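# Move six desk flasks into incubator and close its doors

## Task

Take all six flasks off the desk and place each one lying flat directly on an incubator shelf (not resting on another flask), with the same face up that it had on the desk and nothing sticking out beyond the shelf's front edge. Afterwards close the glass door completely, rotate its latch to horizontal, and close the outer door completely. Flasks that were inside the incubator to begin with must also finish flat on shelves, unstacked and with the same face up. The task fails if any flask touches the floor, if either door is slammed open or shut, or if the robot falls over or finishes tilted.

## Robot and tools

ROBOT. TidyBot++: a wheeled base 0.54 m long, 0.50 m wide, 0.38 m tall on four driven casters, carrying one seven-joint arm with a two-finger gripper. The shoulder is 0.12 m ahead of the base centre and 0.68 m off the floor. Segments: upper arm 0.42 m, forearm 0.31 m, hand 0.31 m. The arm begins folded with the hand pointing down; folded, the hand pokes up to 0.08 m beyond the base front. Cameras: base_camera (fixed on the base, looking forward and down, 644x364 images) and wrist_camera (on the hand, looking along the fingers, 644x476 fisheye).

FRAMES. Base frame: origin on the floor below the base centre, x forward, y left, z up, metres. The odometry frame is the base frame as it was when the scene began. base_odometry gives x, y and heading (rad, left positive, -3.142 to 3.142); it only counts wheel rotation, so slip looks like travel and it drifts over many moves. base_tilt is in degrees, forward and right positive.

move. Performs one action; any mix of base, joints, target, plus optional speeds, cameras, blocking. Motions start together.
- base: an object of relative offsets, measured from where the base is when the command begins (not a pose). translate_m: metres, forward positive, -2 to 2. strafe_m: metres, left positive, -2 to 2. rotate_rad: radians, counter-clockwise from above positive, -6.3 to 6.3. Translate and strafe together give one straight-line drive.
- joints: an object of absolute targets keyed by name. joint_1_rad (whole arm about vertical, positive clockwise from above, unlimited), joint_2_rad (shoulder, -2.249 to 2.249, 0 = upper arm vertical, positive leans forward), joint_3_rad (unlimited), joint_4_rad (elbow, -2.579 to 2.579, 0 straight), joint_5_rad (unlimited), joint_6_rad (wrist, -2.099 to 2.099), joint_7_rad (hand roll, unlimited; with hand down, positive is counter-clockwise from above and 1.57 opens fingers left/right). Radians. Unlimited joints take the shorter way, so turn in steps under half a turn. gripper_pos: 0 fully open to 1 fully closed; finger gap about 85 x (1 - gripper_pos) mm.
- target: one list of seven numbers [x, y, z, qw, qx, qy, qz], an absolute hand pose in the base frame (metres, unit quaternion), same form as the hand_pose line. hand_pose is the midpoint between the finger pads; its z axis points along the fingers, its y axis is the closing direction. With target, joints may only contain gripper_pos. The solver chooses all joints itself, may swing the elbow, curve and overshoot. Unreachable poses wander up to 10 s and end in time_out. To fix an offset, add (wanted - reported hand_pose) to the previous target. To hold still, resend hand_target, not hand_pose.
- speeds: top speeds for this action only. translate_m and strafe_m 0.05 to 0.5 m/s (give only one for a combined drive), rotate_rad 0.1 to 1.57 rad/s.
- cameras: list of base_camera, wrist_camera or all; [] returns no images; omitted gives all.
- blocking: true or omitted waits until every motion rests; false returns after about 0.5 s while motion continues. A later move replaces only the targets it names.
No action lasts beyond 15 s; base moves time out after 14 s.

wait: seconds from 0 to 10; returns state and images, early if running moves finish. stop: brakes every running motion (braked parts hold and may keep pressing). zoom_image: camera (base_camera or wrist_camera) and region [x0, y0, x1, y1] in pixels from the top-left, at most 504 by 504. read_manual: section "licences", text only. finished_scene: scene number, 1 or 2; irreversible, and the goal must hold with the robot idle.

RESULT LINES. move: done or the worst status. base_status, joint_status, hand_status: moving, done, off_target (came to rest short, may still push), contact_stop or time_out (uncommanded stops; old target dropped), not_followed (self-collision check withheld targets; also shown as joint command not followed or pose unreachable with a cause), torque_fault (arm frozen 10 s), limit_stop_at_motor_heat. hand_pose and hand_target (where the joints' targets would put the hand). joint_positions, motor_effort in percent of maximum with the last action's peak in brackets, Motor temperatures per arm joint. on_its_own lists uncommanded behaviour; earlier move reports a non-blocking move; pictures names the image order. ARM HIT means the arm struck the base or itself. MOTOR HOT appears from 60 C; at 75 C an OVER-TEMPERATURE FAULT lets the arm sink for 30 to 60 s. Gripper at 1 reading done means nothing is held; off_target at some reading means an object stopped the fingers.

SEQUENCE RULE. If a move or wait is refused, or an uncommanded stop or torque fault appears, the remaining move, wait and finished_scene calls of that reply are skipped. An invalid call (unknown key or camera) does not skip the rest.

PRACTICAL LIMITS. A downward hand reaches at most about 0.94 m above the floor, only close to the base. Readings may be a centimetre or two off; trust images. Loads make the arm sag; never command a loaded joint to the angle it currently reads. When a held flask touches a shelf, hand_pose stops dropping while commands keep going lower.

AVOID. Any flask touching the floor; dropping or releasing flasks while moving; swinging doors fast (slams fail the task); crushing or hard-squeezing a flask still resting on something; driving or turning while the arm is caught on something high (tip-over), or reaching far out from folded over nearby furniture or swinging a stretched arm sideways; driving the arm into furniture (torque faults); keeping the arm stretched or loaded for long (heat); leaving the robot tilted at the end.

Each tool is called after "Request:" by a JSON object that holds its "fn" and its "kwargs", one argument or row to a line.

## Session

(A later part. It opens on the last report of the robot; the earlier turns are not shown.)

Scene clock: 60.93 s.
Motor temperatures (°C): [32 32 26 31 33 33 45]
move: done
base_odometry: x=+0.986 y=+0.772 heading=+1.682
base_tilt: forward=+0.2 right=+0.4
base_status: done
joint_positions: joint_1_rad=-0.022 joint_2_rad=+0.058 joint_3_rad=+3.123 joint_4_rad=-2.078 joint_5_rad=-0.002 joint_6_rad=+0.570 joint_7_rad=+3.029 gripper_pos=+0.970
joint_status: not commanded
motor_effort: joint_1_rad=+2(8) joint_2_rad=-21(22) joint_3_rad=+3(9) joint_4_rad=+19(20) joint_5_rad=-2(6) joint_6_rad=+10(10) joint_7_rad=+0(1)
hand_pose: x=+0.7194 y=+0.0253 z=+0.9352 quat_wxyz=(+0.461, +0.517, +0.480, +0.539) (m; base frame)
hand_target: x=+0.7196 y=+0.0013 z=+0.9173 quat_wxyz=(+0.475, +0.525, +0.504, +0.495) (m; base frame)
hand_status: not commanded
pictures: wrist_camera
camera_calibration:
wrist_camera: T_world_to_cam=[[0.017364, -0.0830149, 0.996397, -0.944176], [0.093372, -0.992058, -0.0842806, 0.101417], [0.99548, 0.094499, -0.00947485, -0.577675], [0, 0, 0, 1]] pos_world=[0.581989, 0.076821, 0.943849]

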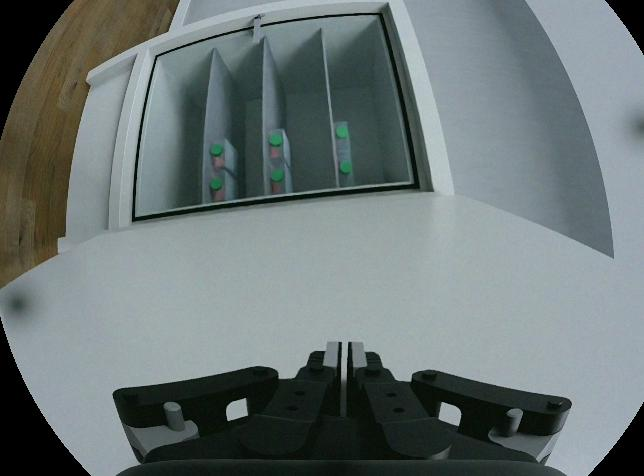

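Request:
{"fn": "move", "kwargs": {
  "base": {"strafe_m": -0.06},
  "speeds": {"strafe_m": 0.15},
  "cameras": []
}}

Request:
{"fn": "move", "kwargs": {
  "base": {"translate_m": 0.46, "strafe_m": 0.84},
  "joints": {"joint_1_rad": 0.0, "joint_2_rad": 0.505, "joint_4_rad": -2.378, "joint_5_rad": 0.0, "joint_6_rad": 1.4, "joint_7_rad": -0.05, "gripper_pos": 0.3},
  "cameras": ["wrist_camera"]
}}

Scene clock: 62.40 s.
Motor temperatures (°C): [32 32 26 31 33 33 45]
move: done
base_odometry: x=+1.045 y=+0.779 heading=+1.682
base_tilt: forward=+0.1 right=+0.4
base_status: done
joint_positions: joint_1_rad=-0.077 joint_2_rad=+0.058 joint_3_rad=+3.078 joint_4_rad=-2.078 joint_5_rad=+0.003 joint_6_rad=+0.570 joint_7_rad=+3.029 gripper_pos=+0.970
joint_status: not commanded
motor_effort: joint_1_rad=+14(16) joint_2_rad=-22(23) joint_3_rad=+14(16) joint_4_rad=+18(19) joint_5_rad=-5(6) joint_6_rad=+10(10) joint_7_rad=+0(1)
hand_pose: x=+0.7133 y=+0.0855 z=+0.9353 quat_wxyz=(+0.433, +0.491, +0.506, +0.561) (m; base frame)
hand_target: x=+0.7196 y=+0.0013 z=+0.9173 quat_wxyz=(+0.475, +0.525, +0.504, +0.495) (m; base frame)
hand_status: not commanded
pictures: none
No camera images: "cameras" was empty.

Scene clock: 65.83 s.
Motor temperatures (°C): [32 32 26 31 32 33 45]
move: done
base_odometry: x=+0.159 y=+1.143 heading=+1.682
base_tilt: forward=+0.1 right=+0.4
base_status: done
joint_positions: joint_1_rad=+0.001 joint_2_rad=+0.507 joint_3_rad=+3.141 joint_4_rad=-2.363 joint_5_rad=+0.003 joint_6_rad=+1.320 joint_7_rad=+0.030 gripper_pos=+0.300
joint_status: all done
motor_effort: joint_1_rad=+0(14) joint_2_rad=-28(30) joint_3_rad=+0(15) joint_4_rad=+9(21) joint_5_rad=+0(5) joint_6_rad=+10(11) joint_7_rad=+1(2)
hand_pose: x=+0.7190 y=+0.0019 z=+0.7532 quat_wxyz=(-0.498, +0.503, -0.487, +0.512) (m; base frame)
hand_target: x=+0.7131 y=+0.0014 z=+0.7734 quat_wxyz=(-0.534, +0.465, -0.489, +0.508) (m; base frame)
hand_status: not commanded
pictures: wrist_camera
camera_calibration:
wrist_camera: T_world_to_cam=[[0.0402559, -0.0613083, -0.997307, 0.720348], [0.0523074, 0.996877, -0.0591705, 0.0698154], [0.997819, -0.0497846, 0.043337, -0.618], [0, 0, 0, 1]] pos_world=[0.584002, -0.0562008, 0.749322]

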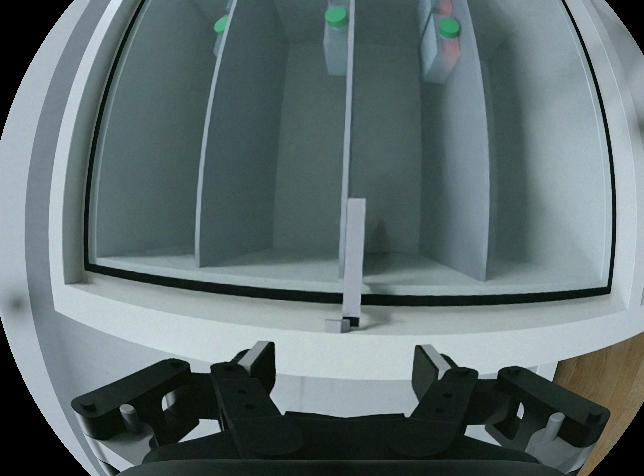

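Request:
{"fn": "move", "kwargs": {
  "base": {"translate_m": 0.13, "strafe_m": -0.045},
  "speeds": {"translate_m": 0.3},
  "joints": {"joint_2_rad": 0.517, "joint_7_rad": -0.08},
  "cameras": ["wrist_camera"]
}}

Scene clock: 68.23 s.
Motor temperatures (°C): [32 32 26 31 32 33 45]
move: done
base_odometry: x=+0.189 y=+1.278 heading=+1.682
base_tilt: forward=+0.2 right=+0.4
base_status: done
joint_positions: joint_1_rad=+0.001 joint_2_rad=+0.520 joint_3_rad=+3.141 joint_4_rad=-2.368 joint_5_rad=+0.003 joint_6_rad=+1.323 joint_7_rad=-0.005 gripper_pos=+0.300
joint_status: all done
motor_effort: joint_1_rad=+0(2) joint_2_rad=-28(30) joint_3_rad=+0(1) joint_4_rad=+9(10) joint_5_rad=-1(1) joint_6_rad=+10(10) joint_7_rad=+0(1)
hand_pose: x=+0.7182 y=+0.0019 z=+0.7445 quat_wxyz=(-0.503, +0.498, -0.499, +0.500) (m; base frame)
hand_target: x=+0.7141 y=+0.0014 z=+0.7663 quat_wxyz=(-0.539, +0.461, -0.500, +0.497) (m; base frame)
hand_status: not commanded
pictures: wrist_camera
camera_calibration:
wrist_camera: T_world_to_cam=[[0.0252666, -0.026375, -0.999333, 0.723929], [0.0511038, 0.998379, -0.0250577, 0.0447244], [0.998374, -0.0504366, 0.0265735, -0.604702], [0, 0, 0, 1]] pos_world=[0.583142, -0.0560575, 0.740636]

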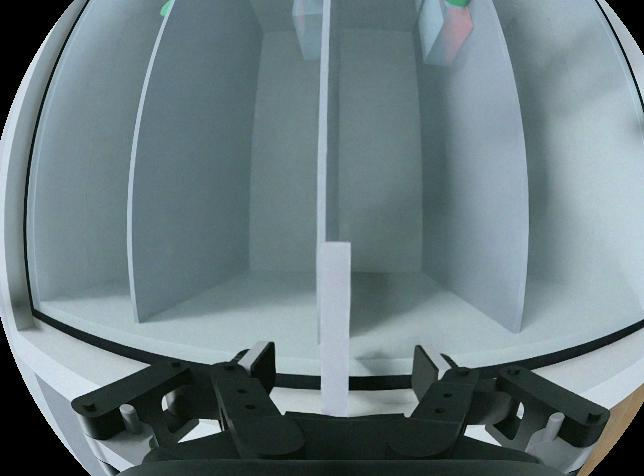

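Request:
{"fn": "move", "kwargs": {
  "base": {"translate_m": 0.072},
  "speeds": {"translate_m": 0.15},
  "joints": {"joint_2_rad": 0.511},
  "cameras": ["wrist_camera"]
}}

Request:
{"fn": "move", "kwargs": {
  "joints": {"gripper_pos": 0.9},
  "cameras": ["wrist_camera"]
}}

Scene clock: 69.63 s.
Motor temperatures (°C): [32 32 26 31 32 33 45]
move: done
base_odometry: x=+0.182 y=+1.349 heading=+1.682
base_tilt: forward=+0.0 right=+0.4
base_status: done
joint_positions: joint_1_rad=+0.001 joint_2_rad=+0.517 joint_3_rad=+3.141 joint_4_rad=-2.370 joint_5_rad=+0.003 joint_6_rad=+1.324 joint_7_rad=-0.005 gripper_pos=+0.300
joint_status: all done
motor_effort: joint_1_rad=-1(2) joint_2_rad=-27(29) joint_3_rad=+0(2) joint_4_rad=+9(10) joint_5_rad=+0(1) joint_6_rad=+10(10) joint_7_rad=+0(1)
hand_pose: x=+0.7174 y=+0.0020 z=+0.7459 quat_wxyz=(-0.504, +0.498, -0.499, +0.500) (m; base frame)
hand_target: x=+0.7136 y=+0.0014 z=+0.7699 quat_wxyz=(-0.540, +0.460, -0.498, +0.499) (m; base frame)
hand_status: not commanded
pictures: wrist_camera
camera_calibration:
wrist_camera: T_world_to_cam=[[0.0271722, -0.026348, -0.999283, 0.723901], [0.0510533, 0.998385, -0.0249361, 0.044732], [0.998326, -0.0503391, 0.0284735, -0.605317], [0, 0, 0, 1]] pos_world=[0.58235, -0.0560575, 0.741733]

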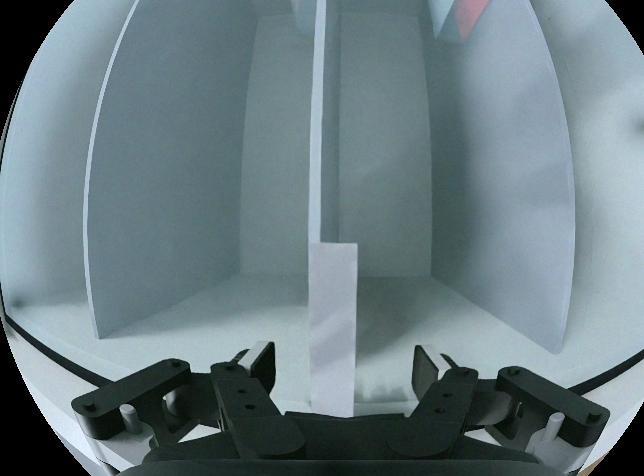

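Scene clock: 70.50 s.
Motor temperatures (°C): [32 32 26 31 32 33 45]
move: off_target
base_odometry: x=+0.182 y=+1.349 heading=+1.682
base_tilt: forward=+0.1 right=+0.3
base_status: not commanded
joint_positions: joint_1_rad=+0.001 joint_2_rad=+0.508 joint_3_rad=+3.141 joint_4_rad=-2.384 joint_5_rad=+0.003 joint_6_rad=+1.338 joint_7_rad=-0.005 gripper_pos=+0.844
joint_status: gripper_pos off_target (ended at +0.844, target +0.900)
motor_effort: joint_1_rad=-1(2) joint_2_rad=-25(30) joint_3_rad=-1(1) joint_4_rad=+11(14) joint_5_rad=+0(1) joint_6_rad=+9(12) joint_7_rad=-1(2)
hand_pose: x=+0.7124 y=+0.0019 z=+0.7501 quat_wxyz=(-0.506, +0.495, -0.496, +0.502) (m; base frame)
hand_target: x=+0.7136 y=+0.0014 z=+0.7699 quat_wxyz=(-0.540, +0.460, -0.498, +0.499) (m; base frame)
hand_status: not commanded
pictures: wrist_camera
camera_calibration:
wrist_camera: T_world_to_cam=[[0.0360754, -0.0263067, -0.999003, 0.721671], [0.0512699, 0.998386, -0.0244391, 0.0445594], [0.998033, -0.0503371, 0.0373659, -0.607], [0, 0, 0, 1]] pos_world=[0.577487, -0.0560573, 0.744721]

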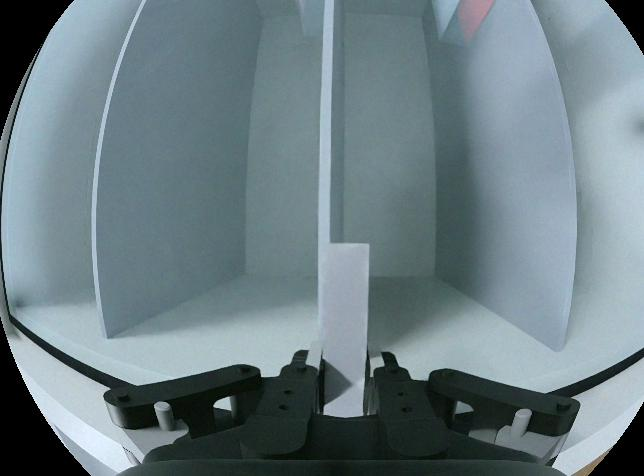

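Request:
{"fn": "move", "kwargs": {
  "joints": {"joint_7_rad": 0.85},
  "cameras": []
}}

Request:
{"fn": "move", "kwargs": {
  "joints": {"joint_7_rad": 1.64},
  "cameras": ["wrist_camera"]
}}

Scene clock: 72.23 s.
Motor temperatures (°C): [32 32 26 31 32 33 45]
move: done
base_odometry: x=+0.182 y=+1.349 heading=+1.682
base_tilt: forward=+0.1 right=+0.3
base_status: not commanded
joint_positions: joint_1_rad=-0.001 joint_2_rad=+0.505 joint_3_rad=+3.141 joint_4_rad=-2.381 joint_5_rad=+0.003 joint_6_rad=+1.339 joint_7_rad=+0.763 gripper_pos=+0.844
joint_status: all done
motor_effort: joint_1_rad=+2(3) joint_2_rad=-23(28) joint_3_rad=+2(3) joint_4_rad=+9(12) joint_5_rad=-1(1) joint_6_rad=+9(11) joint_7_rad=+2(3)
hand_pose: x=+0.7132 y=+0.0030 z=+0.7536 quat_wxyz=(-0.282, +0.643, -0.273, +0.658) (m; base frame)
hand_target: x=+0.7136 y=+0.0014 z=+0.7699 quat_wxyz=(-0.259, +0.634, -0.239, +0.688) (m; base frame)
hand_status: not commanded
pictures: none
No camera images: "cameras" was empty.

Scene clock: 73.73 s.
Motor temperatures (°C): [32 32 26 31 32 33 45]
move: done
base_odometry: x=+0.182 y=+1.349 heading=+1.682
base_tilt: forward=+0.1 right=+0.3
base_status: not commanded
joint_positions: joint_1_rad=-0.007 joint_2_rad=+0.502 joint_3_rad=+3.141 joint_4_rad=-2.381 joint_5_rad=+0.003 joint_6_rad=+1.340 joint_7_rad=+1.559 gripper_pos=+0.844
joint_status: all done
motor_effort: joint_1_rad=+4(4) joint_2_rad=-23(23) joint_3_rad=+3(3) joint_4_rad=+8(9) joint_5_rad=-2(3) joint_6_rad=+7(10) joint_7_rad=+1(2)
hand_pose: x=+0.7130 y=+0.0069 z=+0.7553 quat_wxyz=(-0.008, +0.697, +0.000, +0.717) (m; base frame)
hand_target: x=+0.7136 y=+0.0014 z=+0.7699 quat_wxyz=(+0.025, +0.677, +0.023, +0.735) (m; base frame)
hand_status: not commanded
pictures: wrist_camera
camera_calibration:
wrist_camera: T_world_to_cam=[[0.0294113, -0.999378, 0.0194496, -0.0307852], [0.0810982, -0.0170081, -0.996561, 0.75969], [0.996272, 0.0308875, 0.0805475, -0.639463], [0, 0, 0, 1]] pos_world=[0.576375, 0.00190622, 0.809183]

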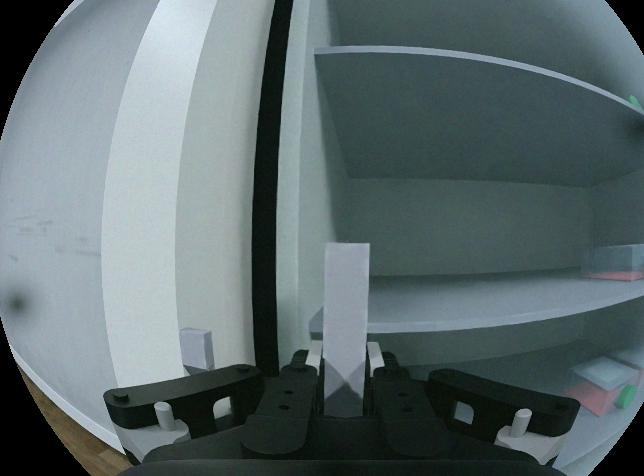

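Request:
{"fn": "move", "kwargs": {
  "base": {"translate_m": -0.0838, "strafe_m": -0.1559, "rotate_rad": 0.2},
  "speeds": {"translate_m": 0.14, "rotate_rad": 0.155},
  "cameras": ["wrist_camera"]
}}

Scene clock: 76.07 s.
Motor temperatures (°C): [32 32 26 31 32 33 45]
move: done
base_odometry: x=+0.346 y=+1.283 heading=+1.883
base_tilt: forward=+0.0 right=+0.3
base_status: done
joint_positions: joint_1_rad=-0.011 joint_2_rad=+0.502 joint_3_rad=+3.139 joint_4_rad=-2.381 joint_5_rad=-0.001 joint_6_rad=+1.341 joint_7_rad=+1.562 gripper_pos=+0.844
joint_status: not commanded
motor_effort: joint_1_rad=+3(5) joint_2_rad=-25(27) joint_3_rad=+2(5) joint_4_rad=+10(12) joint_5_rad=-1(3) joint_6_rad=+9(10) joint_7_rad=+1(1)
hand_pose: x=+0.7129 y=+0.0093 z=+0.7553 quat_wxyz=(-0.008, +0.697, +0.001, +0.717) (m; base frame)
hand_target: x=+0.7136 y=+0.0014 z=+0.7699 quat_wxyz=(+0.025, +0.677, +0.023, +0.735) (m; base frame)
hand_status: not commanded
pictures: wrist_camera
camera_calibration:
wrist_camera: T_world_to_cam=[[0.031918, -0.999273, 0.0208346, -0.0311493], [0.0812825, -0.018181, -0.996525, 0.75961], [0.99618, 0.0335006, 0.0806431, -0.639476], [0, 0, 0, 1]] pos_world=[0.576285, 0.00410664, 0.809189]

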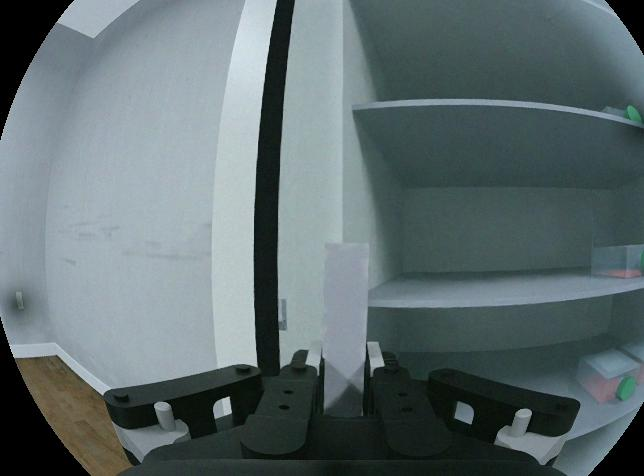

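Door is opening smoothly. Continue.

Request:
{"fn": "move", "kwargs": {
  "base": {"translate_m": -0.0838, "strafe_m": -0.1559, "rotate_rad": 0.2},
  "speeds": {"translate_m": 0.16, "rotate_rad": 0.18},
  "cameras": []
}}

Request:
{"fn": "move", "kwargs": {
  "base": {"translate_m": -0.0838, "strafe_m": -0.1559, "rotate_rad": 0.2},
  "speeds": {"translate_m": 0.16, "rotate_rad": 0.18},
  "cameras": ["wrist_camera"]
}}

Scene clock: 78.00 s.
Motor temperatures (°C): [32 32 26 31 32 33 45]
move: done
base_odometry: x=+0.520 y=+1.251 heading=+2.084
base_tilt: forward=+0.1 right=+0.3
base_status: done
joint_positions: joint_1_rad=-0.019 joint_2_rad=+0.503 joint_3_rad=+3.133 joint_4_rad=-2.381 joint_5_rad=-0.004 joint_6_rad=+1.341 joint_7_rad=+1.564 gripper_pos=+0.844
joint_status: not commanded
motor_effort: joint_1_rad=+5(6) joint_2_rad=-25(27) joint_3_rad=+4(6) joint_4_rad=+10(12) joint_5_rad=-2(4) joint_6_rad=+9(10) joint_7_rad=+0(1)
hand_pose: x=+0.7127 y=+0.0157 z=+0.7553 quat_wxyz=(-0.013, +0.697, +0.004, +0.717) (m; base frame)
hand_target: x=+0.7136 y=+0.0014 z=+0.7699 quat_wxyz=(+0.025, +0.677, +0.023, +0.735) (m; base frame)
hand_status: not commanded
pictures: none
No camera images: "cameras" was empty.

Scene clock: 79.73 s.
Motor temperatures (°C): [32 32 26 31 32 33 45]
move: done
base_odometry: x=+0.697 y=+1.255 heading=+2.285
base_tilt: forward=+0.1 right=+0.4
base_status: done
joint_positions: joint_1_rad=-0.028 joint_2_rad=+0.503 joint_3_rad=+3.127 joint_4_rad=-2.382 joint_5_rad=-0.005 joint_6_rad=+1.341 joint_7_rad=+1.565 gripper_pos=+0.844
joint_status: not commanded
motor_effort: joint_1_rad=+5(7) joint_2_rad=-25(27) joint_3_rad=+5(7) joint_4_rad=+10(13) joint_5_rad=-1(5) joint_6_rad=+8(10) joint_7_rad=-1(1)
hand_pose: x=+0.7123 y=+0.0232 z=+0.7552 quat_wxyz=(-0.018, +0.697, +0.007, +0.717) (m; base frame)
hand_target: x=+0.7136 y=+0.0014 z=+0.7699 quat_wxyz=(+0.025, +0.677, +0.023, +0.735) (m; base frame)
hand_status: not commanded
pictures: wrist_camera
camera_calibration:
wrist_camera: T_world_to_cam=[[0.0540198, -0.99839, 0.0172787, -0.030241], [0.0813844, -0.0128442, -0.9966, 0.759655], [0.995218, 0.0552424, 0.0805596, -0.639025], [0, 0, 0, 1]] pos_world=[0.575779, 0.0148661, 0.809074]

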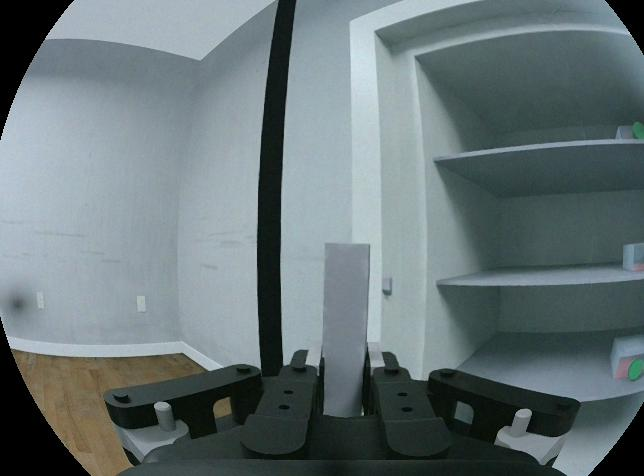

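Request:
{"fn": "move", "kwargs": {
  "joints": {"gripper_pos": 0.4},
  "cameras": []
}}

Request:
{"fn": "move", "kwargs": {
  "base": {"translate_m": -0.15},
  "speeds": {"translate_m": 0.35},
  "cameras": ["wrist_camera"]
}}

Scene clock: 81.03 s.
Motor temperatures (°C): [32 32 26 31 32 34 45]
move: done
base_odometry: x=+0.697 y=+1.255 heading=+2.285
base_tilt: forward=+0.0 right=+0.4
base_status: not commanded
joint_positions: joint_1_rad=-0.007 joint_2_rad=+0.509 joint_3_rad=+3.134 joint_4_rad=-2.381 joint_5_rad=-0.005 joint_6_rad=+1.341 joint_7_rad=+1.565 gripper_pos=+0.400
joint_status: all done
motor_effort: joint_1_rad=-1(6) joint_2_rad=-27(28) joint_3_rad=+0(4) joint_4_rad=+9(10) joint_5_rad=+0(3) joint_6_rad=+10(10) joint_7_rad=+1(1)
hand_pose: x=+0.7133 y=+0.0079 z=+0.7517 quat_wxyz=(-0.007, +0.699, -0.001, +0.715) (m; base frame)
hand_target: x=+0.7136 y=+0.0014 z=+0.7699 quat_wxyz=(+0.025, +0.677, +0.023, +0.735) (m; base frame)
hand_status: not commanded
pictures: none
No camera images: "cameras" was empty.

Scene clock: 82.37 s.
Motor temperatures (°C): [32 32 26 31 32 34 45]
move: done
base_odometry: x=+0.796 y=+1.142 heading=+2.285
base_tilt: forward=+0.1 right=+0.4
base_status: done
joint_positions: joint_1_rad=-0.007 joint_2_rad=+0.513 joint_3_rad=+3.134 joint_4_rad=-2.382 joint_5_rad=-0.005 joint_6_rad=+1.341 joint_7_rad=+1.565 gripper_pos=+0.400
joint_status: not commanded
motor_effort: joint_1_rad=+0(1) joint_2_rad=-27(29) joint_3_rad=+0(1) joint_4_rad=+9(11) joint_5_rad=+0(1) joint_6_rad=+10(10) joint_7_rad=+0(1)
hand_pose: x=+0.7134 y=+0.0077 z=+0.7492 quat_wxyz=(-0.007, +0.701, -0.001, +0.713) (m; base frame)
hand_target: x=+0.7136 y=+0.0014 z=+0.7699 quat_wxyz=(+0.025, +0.677, +0.023, +0.735) (m; base frame)
hand_status: not commanded
pictures: wrist_camera
camera_calibration:
wrist_camera: T_world_to_cam=[[0.0276367, -0.999411, 0.0203323, -0.0291987], [0.070801, -0.018332, -0.997322, 0.761539], [0.997108, 0.0290023, 0.0702527, -0.632135], [0, 0, 0, 1]] pos_world=[0.577196, 0.00311243, 0.804503]

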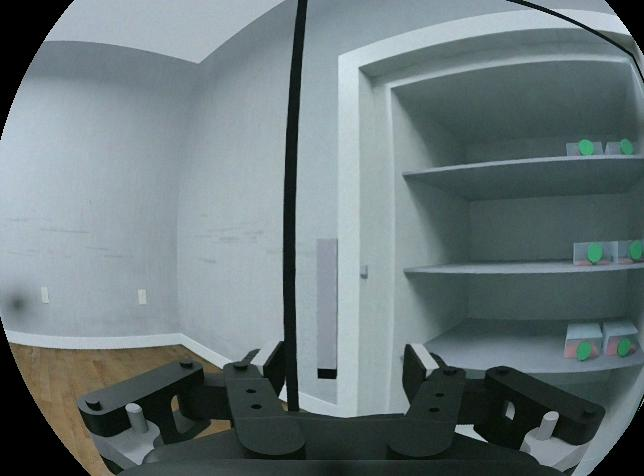

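Request:
{"fn": "move", "kwargs": {
  "base": {"translate_m": 0.211, "strafe_m": 0.633, "rotate_rad": -0.603},
  "joints": {"joint_1_rad": 0.0, "joint_2_rad": 0.055, "joint_4_rad": -2.074, "joint_6_rad": 0.5, "joint_7_rad": 3.1, "gripper_pos": 0.97},
  "cameras": ["wrist_camera"]
}}

Scene clock: 85.27 s.
Motor temperatures (°C): [32 32 26 31 32 33 45]
move: done
base_odometry: x=+0.179 y=+0.886 heading=+1.682
base_tilt: forward=+0.1 right=+0.4
base_status: done
joint_positions: joint_1_rad=-0.001 joint_2_rad=+0.063 joint_3_rad=+3.140 joint_4_rad=-2.084 joint_5_rad=-0.005 joint_6_rad=+0.579 joint_7_rad=+3.019 gripper_pos=+0.970
joint_status: all done
motor_effort: joint_1_rad=+0(4) joint_2_rad=-21(30) joint_3_rad=+0(3) joint_4_rad=+18(19) joint_5_rad=-1(2) joint_6_rad=+10(11) joint_7_rad=+0(2)
hand_pose: x=+0.7203 y=+0.0020 z=+0.9310 quat_wxyz=(+0.468, +0.530, +0.467, +0.531) (m; base frame)
hand_target: x=+0.7195 y=+0.0014 z=+0.9173 quat_wxyz=(+0.475, +0.525, +0.504, +0.495) (m; base frame)
hand_status: not commanded
pictures: wrist_camera
camera_calibration:
wrist_camera: T_world_to_cam=[[0.0171369, -0.0956242, 0.99527, -0.940725], [0.0532665, -0.993915, -0.0964112, 0.118103], [0.998433, 0.0546667, -0.0119391, -0.576174], [0, 0, 0, 1]] pos_world=[0.585101, 0.0589258, 0.940782]

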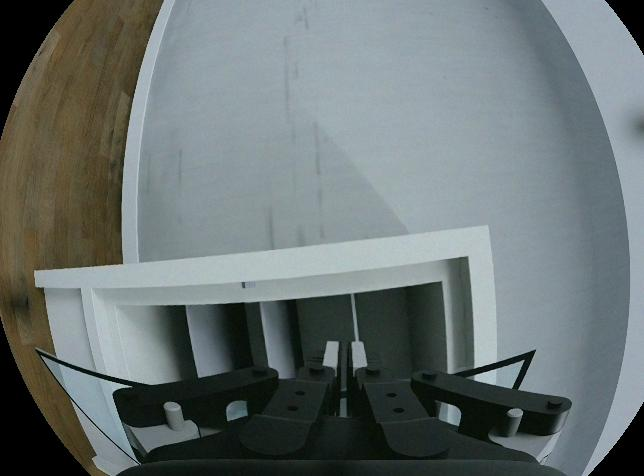

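Request:
{"fn": "move", "kwargs": {
  "base": {"translate_m": 0.235},
  "speeds": {"translate_m": 0.3},
  "cameras": ["wrist_camera"]
}}

Request:
{"fn": "move", "kwargs": {
  "base": {"translate_m": -0.125, "strafe_m": -0.23},
  "speeds": {"strafe_m": 0.16},
  "cameras": ["wrist_camera"]
}}

Scene clock: 87.43 s.
Motor temperatures (°C): [32 32 26 31 32 33 45]
move: done
base_odometry: x=+0.153 y=+1.120 heading=+1.682
base_tilt: forward=+0.0 right=+0.3
base_status: done
joint_positions: joint_1_rad=-0.001 joint_2_rad=+0.061 joint_3_rad=+3.140 joint_4_rad=-2.084 joint_5_rad=-0.005 joint_6_rad=+0.576 joint_7_rad=+3.020 gripper_pos=+0.970
joint_status: not commanded
motor_effort: joint_1_rad=-1(2) joint_2_rad=-21(24) joint_3_rad=+1(1) joint_4_rad=+18(19) joint_5_rad=-1(1) joint_6_rad=+10(10) joint_7_rad=+0(1)
hand_pose: x=+0.7200 y=+0.0020 z=+0.9316 quat_wxyz=(+0.468, +0.530, +0.467, +0.531) (m; base frame)
hand_target: x=+0.7195 y=+0.0014 z=+0.9173 quat_wxyz=(+0.475, +0.525, +0.504, +0.495) (m; base frame)
hand_status: not commanded
pictures: wrist_camera
camera_calibration:
wrist_camera: T_world_to_cam=[[0.0175047, -0.0949044, 0.995332, -0.941631], [0.0532376, -0.993984, -0.0957121, 0.117543], [0.998428, 0.0546645, -0.0123469, -0.575482], [0, 0, 0, 1]] pos_world=[0.584803, 0.0589291, 0.941381]

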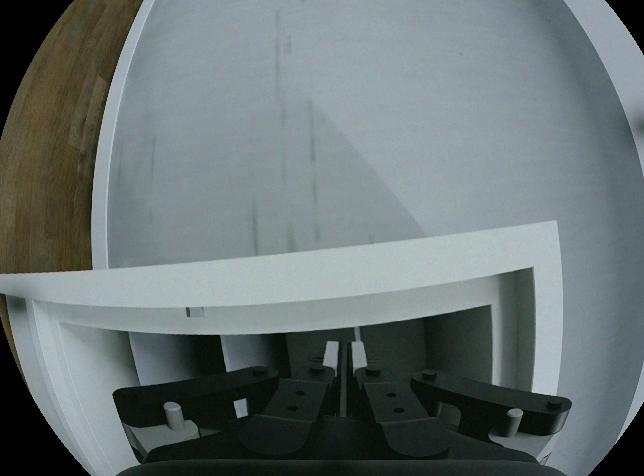

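Scene clock: 89.73 s.
Motor temperatures (°C): [32 32 26 31 32 33 45]
move: done
base_odometry: x=+0.395 y=+1.022 heading=+1.682
base_tilt: forward=+0.0 right=+0.3
base_status: done
joint_positions: joint_1_rad=-0.085 joint_2_rad=+0.050 joint_3_rad=+3.070 joint_4_rad=-2.091 joint_5_rad=+0.006 joint_6_rad=+0.565 joint_7_rad=+3.023 gripper_pos=+0.970
joint_status: not commanded
motor_effort: joint_1_rad=+15(17) joint_2_rad=-18(23) joint_3_rad=+16(18) joint_4_rad=+22(24) joint_5_rad=-7(8) joint_6_rad=+11(12) joint_7_rad=+0(1)
hand_pose: x=+0.7076 y=+0.0941 z=+0.9311 quat_wxyz=(+0.425, +0.491, +0.511, +0.563) (m; base frame)
hand_target: x=+0.7195 y=+0.0014 z=+0.9173 quat_wxyz=(+0.475, +0.525, +0.504, +0.495) (m; base frame)
hand_status: not commanded
pictures: wrist_camera
camera_calibration:
wrist_camera: T_world_to_cam=[[0.0373106, -0.0819487, 0.995938, -0.947968], [0.209869, -0.973762, -0.0879863, 0.0897441], [0.977017, 0.2123, -0.0191331, -0.561528], [0, 0, 0, 1]] pos_world=[0.565157, 0.128917, 0.94127]

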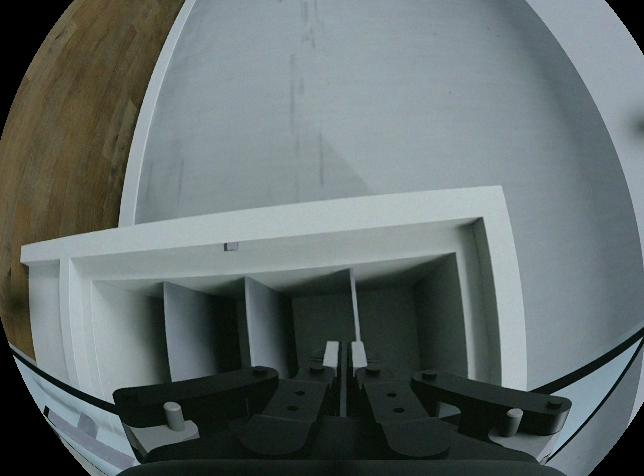

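Request:
{"fn": "move", "kwargs": {
  "base": {"translate_m": -0.07},
  "speeds": {"translate_m": 0.14},
  "cameras": ["wrist_camera"]
}}

Scene clock: 91.50 s.
Motor temperatures (°C): [32 32 26 31 32 33 45]
move: done
base_odometry: x=+0.403 y=+0.952 heading=+1.682
base_tilt: forward=+0.1 right=+0.4
base_status: done
joint_positions: joint_1_rad=-0.021 joint_2_rad=+0.054 joint_3_rad=+3.120 joint_4_rad=-2.084 joint_5_rad=+0.006 joint_6_rad=+0.565 joint_7_rad=+3.023 gripper_pos=+0.970
joint_status: not commanded
motor_effort: joint_1_rad=+2(14) joint_2_rad=-20(23) joint_3_rad=+3(15) joint_4_rad=+19(22) joint_5_rad=-2(7) joint_6_rad=+9(11) joint_7_rad=+1(1)
hand_pose: x=+0.7174 y=+0.0276 z=+0.9325 quat_wxyz=(+0.458, +0.518, +0.483, +0.538) (m; base frame)
hand_target: x=+0.7195 y=+0.0014 z=+0.9173 quat_wxyz=(+0.475, +0.525, +0.504, +0.495) (m; base frame)
hand_status: not commanded
pictures: wrist_camera
camera_calibration:
wrist_camera: T_world_to_cam=[[0.025082, -0.0832733, 0.996211, -0.94661], [0.0985286, -0.991467, -0.0853574, 0.100945], [0.994818, 0.100296, -0.0166632, -0.568858], [0, 0, 0, 1]] pos_world=[0.579707, 0.0783105, 0.94216]

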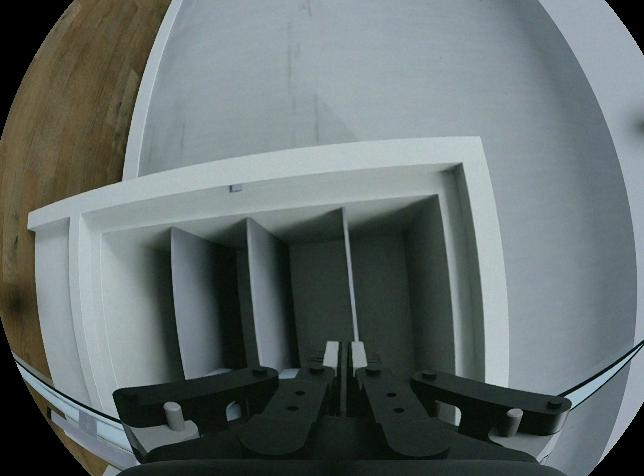

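Request:
{"fn": "move", "kwargs": {
  "base": {"translate_m": -0.055, "strafe_m": -0.13},
  "speeds": {"strafe_m": 0.16},
  "cameras": []
}}

Request:
{"fn": "move", "kwargs": {
  "base": {"translate_m": -0.02, "strafe_m": -0.14},
  "speeds": {"strafe_m": 0.16},
  "cameras": ["wrist_camera"]
}}

Scene clock: 93.30 s.
Motor temperatures (°C): [32 32 26 31 32 33 45]
move: done
base_odometry: x=+0.539 y=+0.911 heading=+1.682
base_tilt: forward=+0.1 right=+0.4
base_status: done
joint_positions: joint_1_rad=-0.063 joint_2_rad=+0.037 joint_3_rad=+3.088 joint_4_rad=-2.101 joint_5_rad=+0.006 joint_6_rad=+0.565 joint_7_rad=+3.027 gripper_pos=+0.970
joint_status: not commanded
motor_effort: joint_1_rad=+11(13) joint_2_rad=-15(20) joint_3_rad=+12(15) joint_4_rad=+24(26) joint_5_rad=-6(7) joint_6_rad=+10(12) joint_7_rad=+0(2)
hand_pose: x=+0.7061 y=+0.0708 z=+0.9324 quat_wxyz=(+0.438, +0.499, +0.503, +0.554) (m; base frame)
hand_target: x=+0.7195 y=+0.0014 z=+0.9173 quat_wxyz=(+0.475, +0.525, +0.504, +0.495) (m; base frame)
hand_status: not commanded
pictures: none
No camera images: "cameras" was empty.

Scene clock: 94.87 s.
Motor temperatures (°C): [32 32 26 31 32 33 45]
move: done
base_odometry: x=+0.680 y=+0.907 heading=+1.683
base_tilt: forward=+0.0 right=+0.3
base_status: done
joint_positions: joint_1_rad=-0.113 joint_2_rad=+0.004 joint_3_rad=+3.041 joint_4_rad=-2.134 joint_5_rad=+0.023 joint_6_rad=+0.562 joint_7_rad=+3.031 gripper_pos=+0.970
joint_status: not commanded
motor_effort: joint_1_rad=+20(22) joint_2_rad=-8(16) joint_3_rad=+22(24) joint_4_rad=+30(32) joint_5_rad=-10(11) joint_6_rad=+11(12) joint_7_rad=-1(2)
hand_pose: x=+0.6818 y=+0.1271 z=+0.9318 quat_wxyz=(+0.414, +0.467, +0.534, +0.571) (m; base frame)
hand_target: x=+0.7195 y=+0.0014 z=+0.9173 quat_wxyz=(+0.475, +0.525, +0.504, +0.495) (m; base frame)
hand_status: not commanded
pictures: wrist_camera
camera_calibration:
wrist_camera: T_world_to_cam=[[0.0376223, -0.0530865, 0.997881, -0.950723], [0.274517, -0.95962, -0.0614009, 0.0567087], [0.960846, 0.276245, -0.02153, -0.538162], [0, 0, 0, 1]] pos_world=[0.537291, 0.152613, 0.940604]

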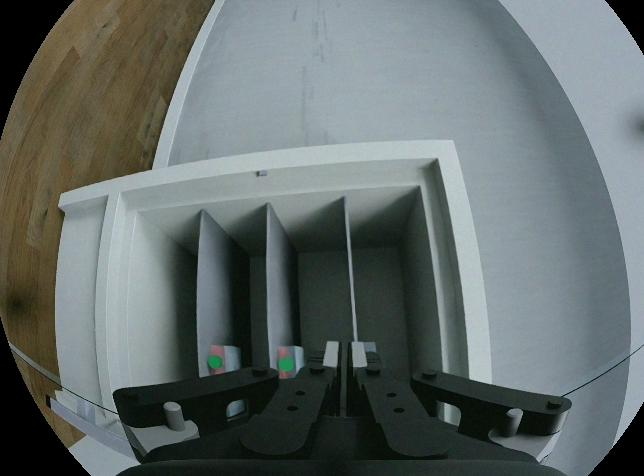

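Request:
{"fn": "wait", "kwargs": {
  "seconds": 0.4,
  "cameras": ["wrist_camera"]
}}

Scene clock: 95.63 s.
Motor temperatures (°C): [32 32 26 31 32 33 45]
base_odometry: x=+0.680 y=+0.907 heading=+1.683
base_tilt: forward=+0.1 right=+0.4
base_status: done
joint_positions: joint_1_rad=-0.113 joint_2_rad=+0.004 joint_3_rad=+3.041 joint_4_rad=-2.134 joint_5_rad=+0.023 joint_6_rad=+0.562 joint_7_rad=+3.031 gripper_pos=+0.970
joint_status: not commanded
motor_effort: joint_1_rad=+20(22) joint_2_rad=-8(16) joint_3_rad=+22(24) joint_4_rad=+30(32) joint_5_rad=-10(11) joint_6_rad=+11(12) joint_7_rad=-1(2)
hand_pose: x=+0.6818 y=+0.1271 z=+0.9318 quat_wxyz=(+0.414, +0.467, +0.534, +0.571) (m; base frame)
hand_target: x=+0.7195 y=+0.0014 z=+0.9173 quat_wxyz=(+0.475, +0.525, +0.504, +0.495) (m; base frame)
hand_status: not commanded
wait: 0.40 s; at rest from the start
pictures: wrist_camera
camera_calibration:
wrist_camera: T_world_to_cam=[[0.0376223, -0.0530865, 0.997881, -0.950723], [0.274517, -0.95962, -0.0614009, 0.0567087], [0.960846, 0.276245, -0.02153, -0.538162], [0, 0, 0, 1]] pos_world=[0.537291, 0.152613, 0.940604]

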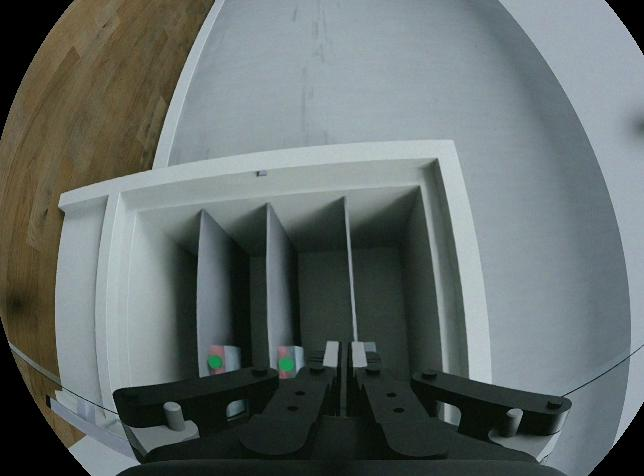

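Request:
{"fn": "move", "kwargs": {
  "base": {"strafe_m": 0.18},
  "speeds": {"strafe_m": 0.25},
  "cameras": []
}}

Request:
{"fn": "move", "kwargs": {
  "base": {"translate_m": 0.09},
  "speeds": {"translate_m": 0.25},
  "cameras": ["wrist_camera"]
}}

Scene clock: 98.43 s.
Motor temperatures (°C): [32 32 26 31 32 33 45]
move: done
base_odometry: x=+0.501 y=+0.887 heading=+1.683
base_tilt: forward=+0.1 right=+0.4
base_status: done
joint_positions: joint_1_rad=-0.008 joint_2_rad=+0.054 joint_3_rad=+3.132 joint_4_rad=-2.083 joint_5_rad=+0.023 joint_6_rad=+0.562 joint_7_rad=+3.032 gripper_pos=+0.970
joint_status: not commanded
motor_effort: joint_1_rad=-1(20) joint_2_rad=-21(22) joint_3_rad=+0(22) joint_4_rad=+18(30) joint_5_rad=-1(10) joint_6_rad=+10(12) joint_7_rad=+0(2)
hand_pose: x=+0.7180 y=+0.0156 z=+0.9323 quat_wxyz=(+0.468, +0.516, +0.485, +0.528) (m; base frame)
hand_target: x=+0.7195 y=+0.0014 z=+0.9173 quat_wxyz=(+0.475, +0.525, +0.504, +0.495) (m; base frame)
hand_status: not commanded
pictures: none
No camera images: "cameras" was empty.

Scene clock: 99.73 s.
Motor temperatures (°C): [32 32 26 31 32 33 45]
move: done
base_odometry: x=+0.491 y=+0.976 heading=+1.683
base_tilt: forward=+0.1 right=+0.3
base_status: done
joint_positions: joint_1_rad=-0.007 joint_2_rad=+0.061 joint_3_rad=+3.134 joint_4_rad=-2.079 joint_5_rad=+0.024 joint_6_rad=+0.561 joint_7_rad=+3.032 gripper_pos=+0.970
joint_status: not commanded
motor_effort: joint_1_rad=-1(7) joint_2_rad=-22(24) joint_3_rad=+1(8) joint_4_rad=+18(23) joint_5_rad=-1(4) joint_6_rad=+10(10) joint_7_rad=+0(1)
hand_pose: x=+0.7206 y=+0.0140 z=+0.9297 quat_wxyz=(+0.468, +0.518, +0.486, +0.526) (m; base frame)
hand_target: x=+0.7195 y=+0.0014 z=+0.9173 quat_wxyz=(+0.475, +0.525, +0.504, +0.495) (m; base frame)
hand_status: not commanded
pictures: wrist_camera
camera_calibration:
wrist_camera: T_world_to_cam=[[0.0292432, -0.0581569, 0.997879, -0.949868], [0.0800371, -0.994964, -0.0603326, 0.0770059], [0.996363, 0.0816317, -0.0244412, -0.564416], [0, 0, 0, 1]] pos_world=[0.583977, 0.0674509, 0.938705]

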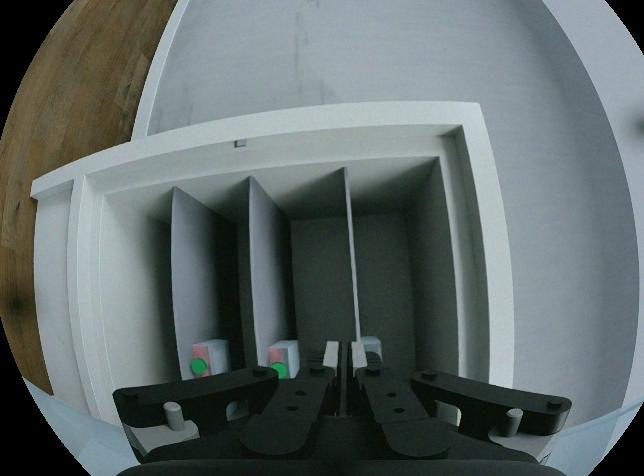

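Request:
{"fn": "move", "kwargs": {
  "base": {"strafe_m": -0.21},
  "speeds": {"strafe_m": 0.18},
  "cameras": ["wrist_camera"]
}}

Scene clock: 101.77 s.
Motor temperatures (°C): [32 32 26 31 32 33 45]
move: done
base_odometry: x=+0.699 y=+1.000 heading=+1.683
base_tilt: forward=+0.0 right=+0.4
base_status: done
joint_positions: joint_1_rad=-0.135 joint_2_rad=-0.011 joint_3_rad=+3.020 joint_4_rad=-2.152 joint_5_rad=+0.027 joint_6_rad=+0.560 joint_7_rad=+3.033 gripper_pos=+0.970
joint_status: not commanded
motor_effort: joint_1_rad=+24(26) joint_2_rad=-5(22) joint_3_rad=+26(28) joint_4_rad=+33(35) joint_5_rad=-10(11) joint_6_rad=+12(13) joint_7_rad=-1(2)
hand_pose: x=+0.6686 y=+0.1507 z=+0.9293 quat_wxyz=(+0.401, +0.454, +0.547, +0.578) (m; base frame)
hand_target: x=+0.7195 y=+0.0014 z=+0.9173 quat_wxyz=(+0.475, +0.525, +0.504, +0.495) (m; base frame)
hand_status: not commanded
pictures: wrist_camera
camera_calibration:
wrist_camera: T_world_to_cam=[[0.0434568, -0.044211, 0.998077, -0.951823], [0.317646, -0.946568, -0.0557599, 0.0467515], [0.947213, 0.319459, -0.0270914, -0.52427], [0, 0, 0, 1]] pos_world=[0.523108, 0.169655, 0.938396]

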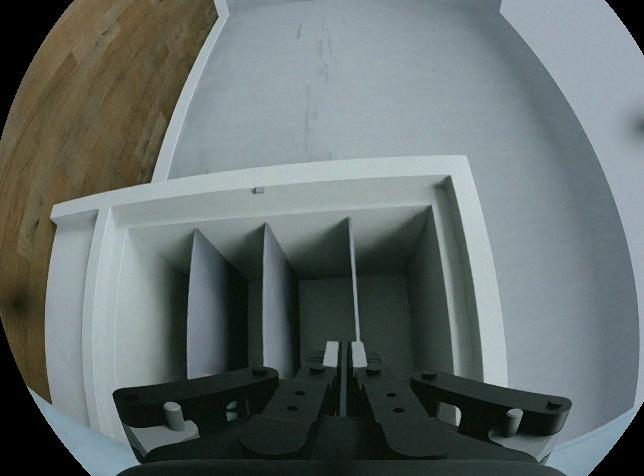

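Request:
{"fn": "move", "kwargs": {
  "base": {"translate_m": -0.12, "strafe_m": 0.22},
  "speeds": {"strafe_m": 0.35},
  "joints": {"joint_1_rad": 0.0, "joint_2_rad": -0.31, "joint_4_rad": -2.46, "joint_6_rad": 0.6, "joint_7_rad": 1.5},
  "cameras": ["wrist_camera"]
}}

Scene clock: 104.67 s.
Motor temperatures (°C): [32 32 26 31 32 33 45]
move: done
base_odometry: x=+0.494 y=+0.855 heading=+1.684
base_tilt: forward=+0.0 right=+0.3
base_status: done
joint_positions: joint_1_rad=+0.000 joint_2_rad=-0.299 joint_3_rad=+3.142 joint_4_rad=-2.448 joint_5_rad=+0.011 joint_6_rad=+0.560 joint_7_rad=+1.583 gripper_pos=+0.970
joint_status: all done
motor_effort: joint_1_rad=+0(24) joint_2_rad=-8(21) joint_3_rad=+1(25) joint_4_rad=+18(32) joint_5_rad=+0(10) joint_6_rad=+10(11) joint_7_rad=+0(2)
hand_pose: x=+0.5694 y=+0.0029 z=+0.9067 quat_wxyz=(+0.006, +0.713, +0.009, +0.701) (m; base frame)
hand_target: x=+0.5650 y=+0.0013 z=+0.9169 quat_wxyz=(-0.025, +0.699, -0.025, +0.714) (m; base frame)
hand_status: not commanded
pictures: wrist_camera
camera_calibration:
wrist_camera: T_world_to_cam=[[0.025443, -0.99835, 0.0514809, -0.0602336], [0.0359802, -0.0505497, -0.998073, 0.94929], [0.999029, 0.0272462, 0.0346347, -0.468364], [0, 0, 0, 1]] pos_world=[0.435286, 0.000613207, 0.966783]

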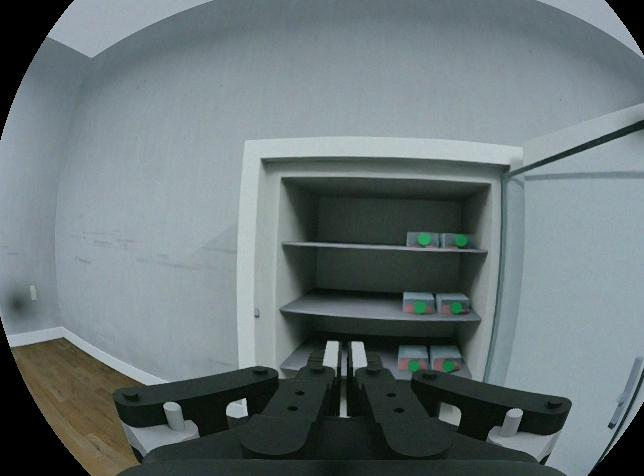

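Request:
{"fn": "zoom_image", "kwargs": {
  "camera": "wrist_camera",
  "region": [230, 130, 530, 400]
}}

Scaled by 1.680.

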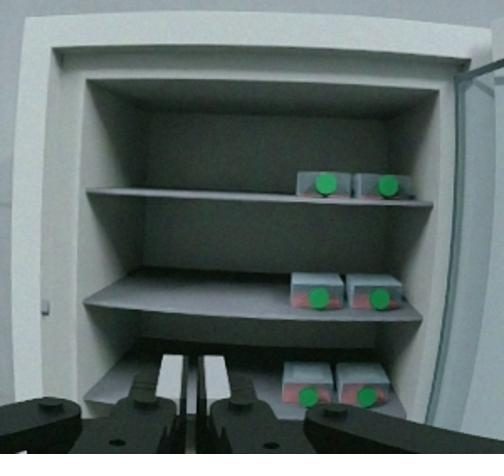

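Request:
{"fn": "move", "kwargs": {
  "base": {"translate_m": -0.66, "strafe_m": 1.268, "rotate_rad": 1.436},
  "joints": {"joint_1_rad": 0.0, "joint_2_rad": 0.0, "joint_4_rad": -0.6, "joint_5_rad": 0.0, "joint_6_rad": -1.5, "joint_7_rad": 1.5, "gripper_pos": 0.0},
  "cameras": ["wrist_camera", "base_camera"]
}}

Scene clock: 113.80 s.
Motor temperatures (°C): [32 32 26 31 32 33 45]
move: done
base_odometry: x=-0.692 y=+0.057 heading=+3.120
base_tilt: forward=+0.1 right=+0.3
base_status: done
joint_positions: joint_1_rad=+0.000 joint_2_rad=+0.008 joint_3_rad=+3.142 joint_4_rad=-0.613 joint_5_rad=+0.011 joint_6_rad=-1.422 joint_7_rad=+1.580 gripper_pos=+0.000
joint_status: all done
motor_effort: joint_1_rad=+0(3) joint_2_rad=-15(19) joint_3_rad=+0(3) joint_4_rad=+14(21) joint_5_rad=+0(1) joint_6_rad=+9(11) joint_7_rad=+0(2)
hand_pose: x=+0.5824 y=-0.0024 z=+1.2170 quat_wxyz=(+0.008, +0.853, +0.001, +0.522) (m; base frame)
hand_target: x=+0.5652 y=+0.0014 z=+1.2049 quat_wxyz=(-0.018, +0.867, -0.031, +0.497) (m; base frame)
hand_status: not commanded
pictures: base_camera, wrist_camera
camera_calibration:
wrist_camera: T_world_to_cam=[[0.0255649, -0.999128, 0.0329958, -0.05945], [-0.40607, -0.0405397, -0.912942, 1.41209], [0.913484, 0.00994064, -0.406753, 0.0949523], [0, 0, 0, 1]] pos_world=[0.488189, -0.00309648, 1.32974]

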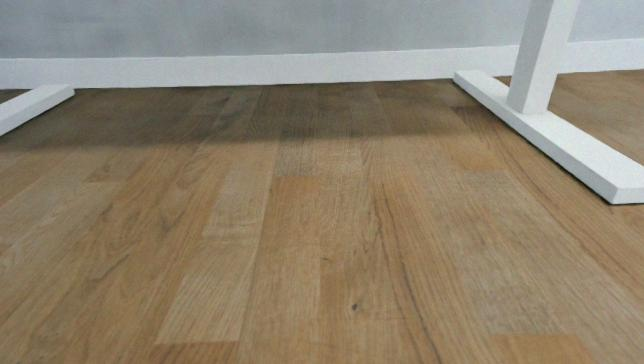

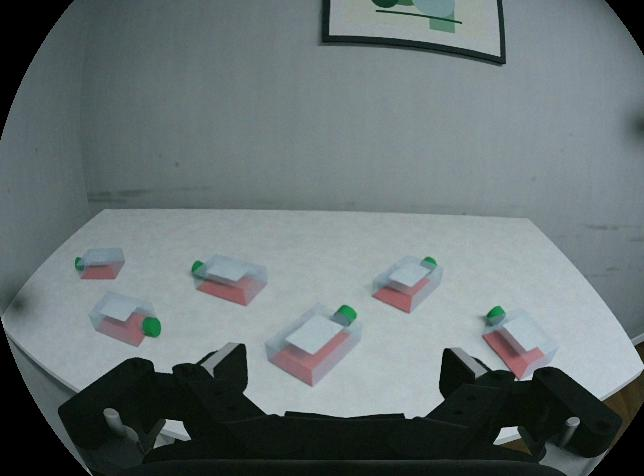

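Request:
{"fn": "zoom_image", "kwargs": {
  "camera": "wrist_camera",
  "region": [0, 200, 300, 420]
}}

Request:
{"fn": "zoom_image", "kwargs": {
  "camera": "wrist_camera",
  "region": [250, 200, 644, 440]
}}

Scaled by 1.680.

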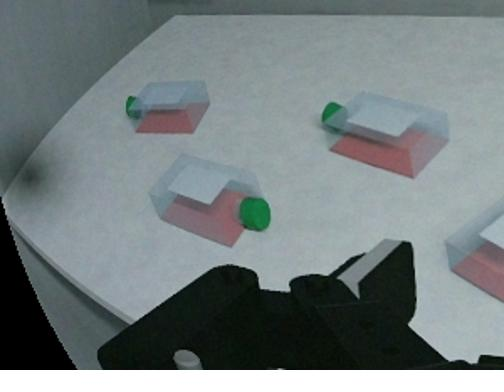

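Scaled by 1.279.

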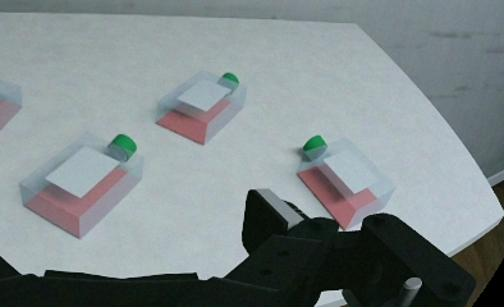

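Request:
{"fn": "move", "kwargs": {
  "base": {"translate_m": 0.028, "strafe_m": -0.55, "rotate_rad": 0.29},
  "joints": {"joint_1_rad": 0.0, "joint_2_rad": 0.30, "joint_4_rad": -0.795, "joint_6_rad": -1.037, "joint_7_rad": 1.49, "gripper_pos": 0.0},
  "cameras": ["wrist_camera"]
}}

Request:
{"fn": "zoom_image", "kwargs": {
  "camera": "wrist_camera",
  "region": [224, 250, 464, 430]
}}

Scene clock: 119.70 s.
Motor temperatures (°C): [32 32 26 31 32 33 45]
move: done
base_odometry: x=-0.708 y=+0.608 heading=-2.872
base_tilt: forward=+0.1 right=+0.3
base_status: done
joint_positions: joint_1_rad=+0.003 joint_2_rad=+0.303 joint_3_rad=+3.142 joint_4_rad=-0.797 joint_5_rad=+0.011 joint_6_rad=-1.117 joint_7_rad=+1.570 gripper_pos=+0.000
joint_status: all done
motor_effort: joint_1_rad=-1(4) joint_2_rad=-30(39) joint_3_rad=+1(3) joint_4_rad=+18(22) joint_5_rad=+0(1) joint_6_rad=+8(10) joint_7_rad=-1(2)
hand_pose: x=+0.7732 y=-0.0036 z=+1.0387 quat_wxyz=(+0.006, +0.895, -0.002, +0.446) (m; base frame)
hand_target: x=+0.7863 y=+0.0014 z=+1.0621 quat_wxyz=(-0.020, +0.875, -0.035, +0.483) (m; base frame)
hand_status: not commanded
pictures: wrist_camera
camera_calibration:
wrist_camera: T_world_to_cam=[[0.0257553, -0.999426, 0.0220129, -0.0483146], [-0.558429, -0.032648, -0.828909, 1.35735], [0.829152, 0.00905618, -0.55895, 0.0714982], [0, 0, 0, 1]] pos_world=[0.699945, -0.00461959, 1.16615]

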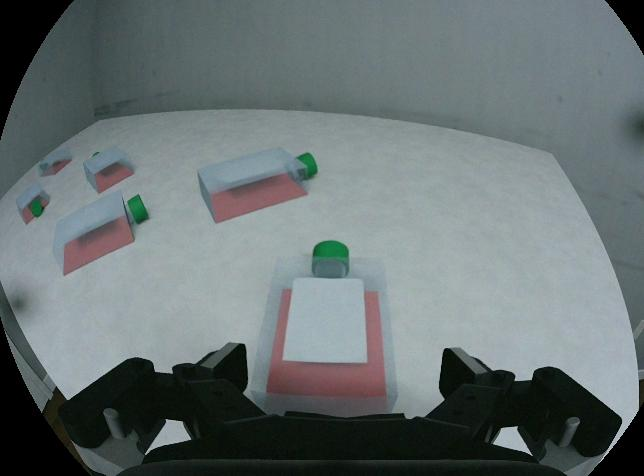

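Scaled by 2.100.

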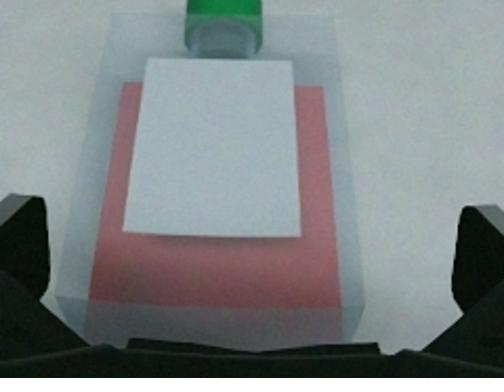

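Request:
{"fn": "move", "kwargs": {
  "base": {"translate_m": -0.02, "strafe_m": -0.039, "rotate_rad": 0.058},
  "joints": {"joint_2_rad": 0.301, "joint_4_rad": -0.957, "joint_6_rad": -0.755},
  "cameras": ["wrist_camera"]
}}

Request:
{"fn": "zoom_image", "kwargs": {
  "camera": "wrist_camera",
  "region": [224, 250, 464, 430]
}}

Scene clock: 121.97 s.
Motor temperatures (°C): [32 32 26 31 32 33 45]
move: done
base_odometry: x=-0.699 y=+0.651 heading=-2.813
base_tilt: forward=+0.0 right=+0.4
base_status: done
joint_positions: joint_1_rad=+0.002 joint_2_rad=+0.308 joint_3_rad=+3.141 joint_4_rad=-0.945 joint_5_rad=+0.011 joint_6_rad=-0.836 joint_7_rad=+1.570 gripper_pos=+0.000
joint_status: all done
motor_effort: joint_1_rad=+0(4) joint_2_rad=-32(33) joint_3_rad=+0(3) joint_4_rad=+19(20) joint_5_rad=-1(1) joint_6_rad=+9(9) joint_7_rad=-1(1)
hand_pose: x=+0.8157 y=-0.0020 z=+1.0267 quat_wxyz=(+0.005, +0.865, +0.000, +0.502) (m; base frame)
hand_target: x=+0.8242 y=+0.0014 z=+1.0472 quat_wxyz=(-0.022, +0.844, -0.034, +0.534) (m; base frame)
hand_status: not commanded
pictures: wrist_camera
camera_calibration:
wrist_camera: T_world_to_cam=[[0.0272864, -0.999283, 0.0262509, -0.0530715], [-0.448665, -0.0357098, -0.892986, 1.3474], [0.893283, 0.0125885, -0.449318, -0.135306], [0, 0, 0, 1]] pos_world=[0.726847, -0.00321471, 1.14381]

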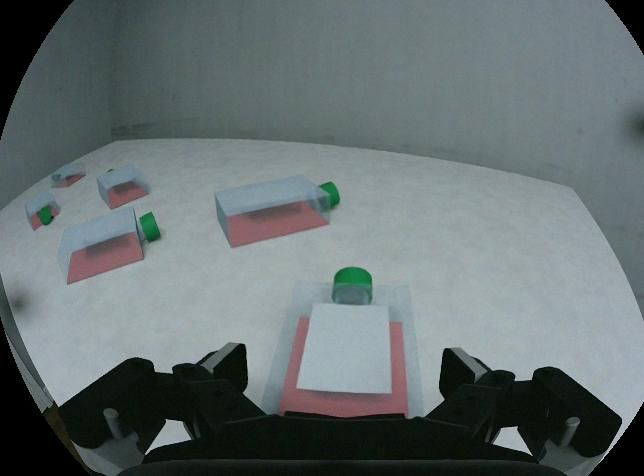

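Scaled by 2.100.

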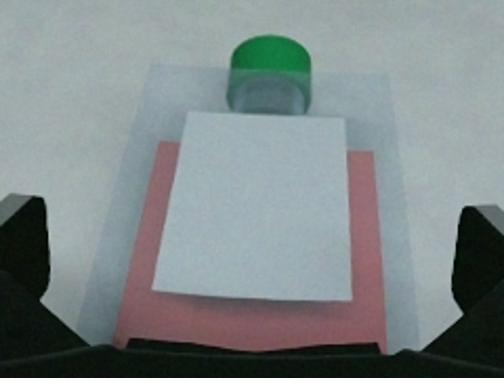

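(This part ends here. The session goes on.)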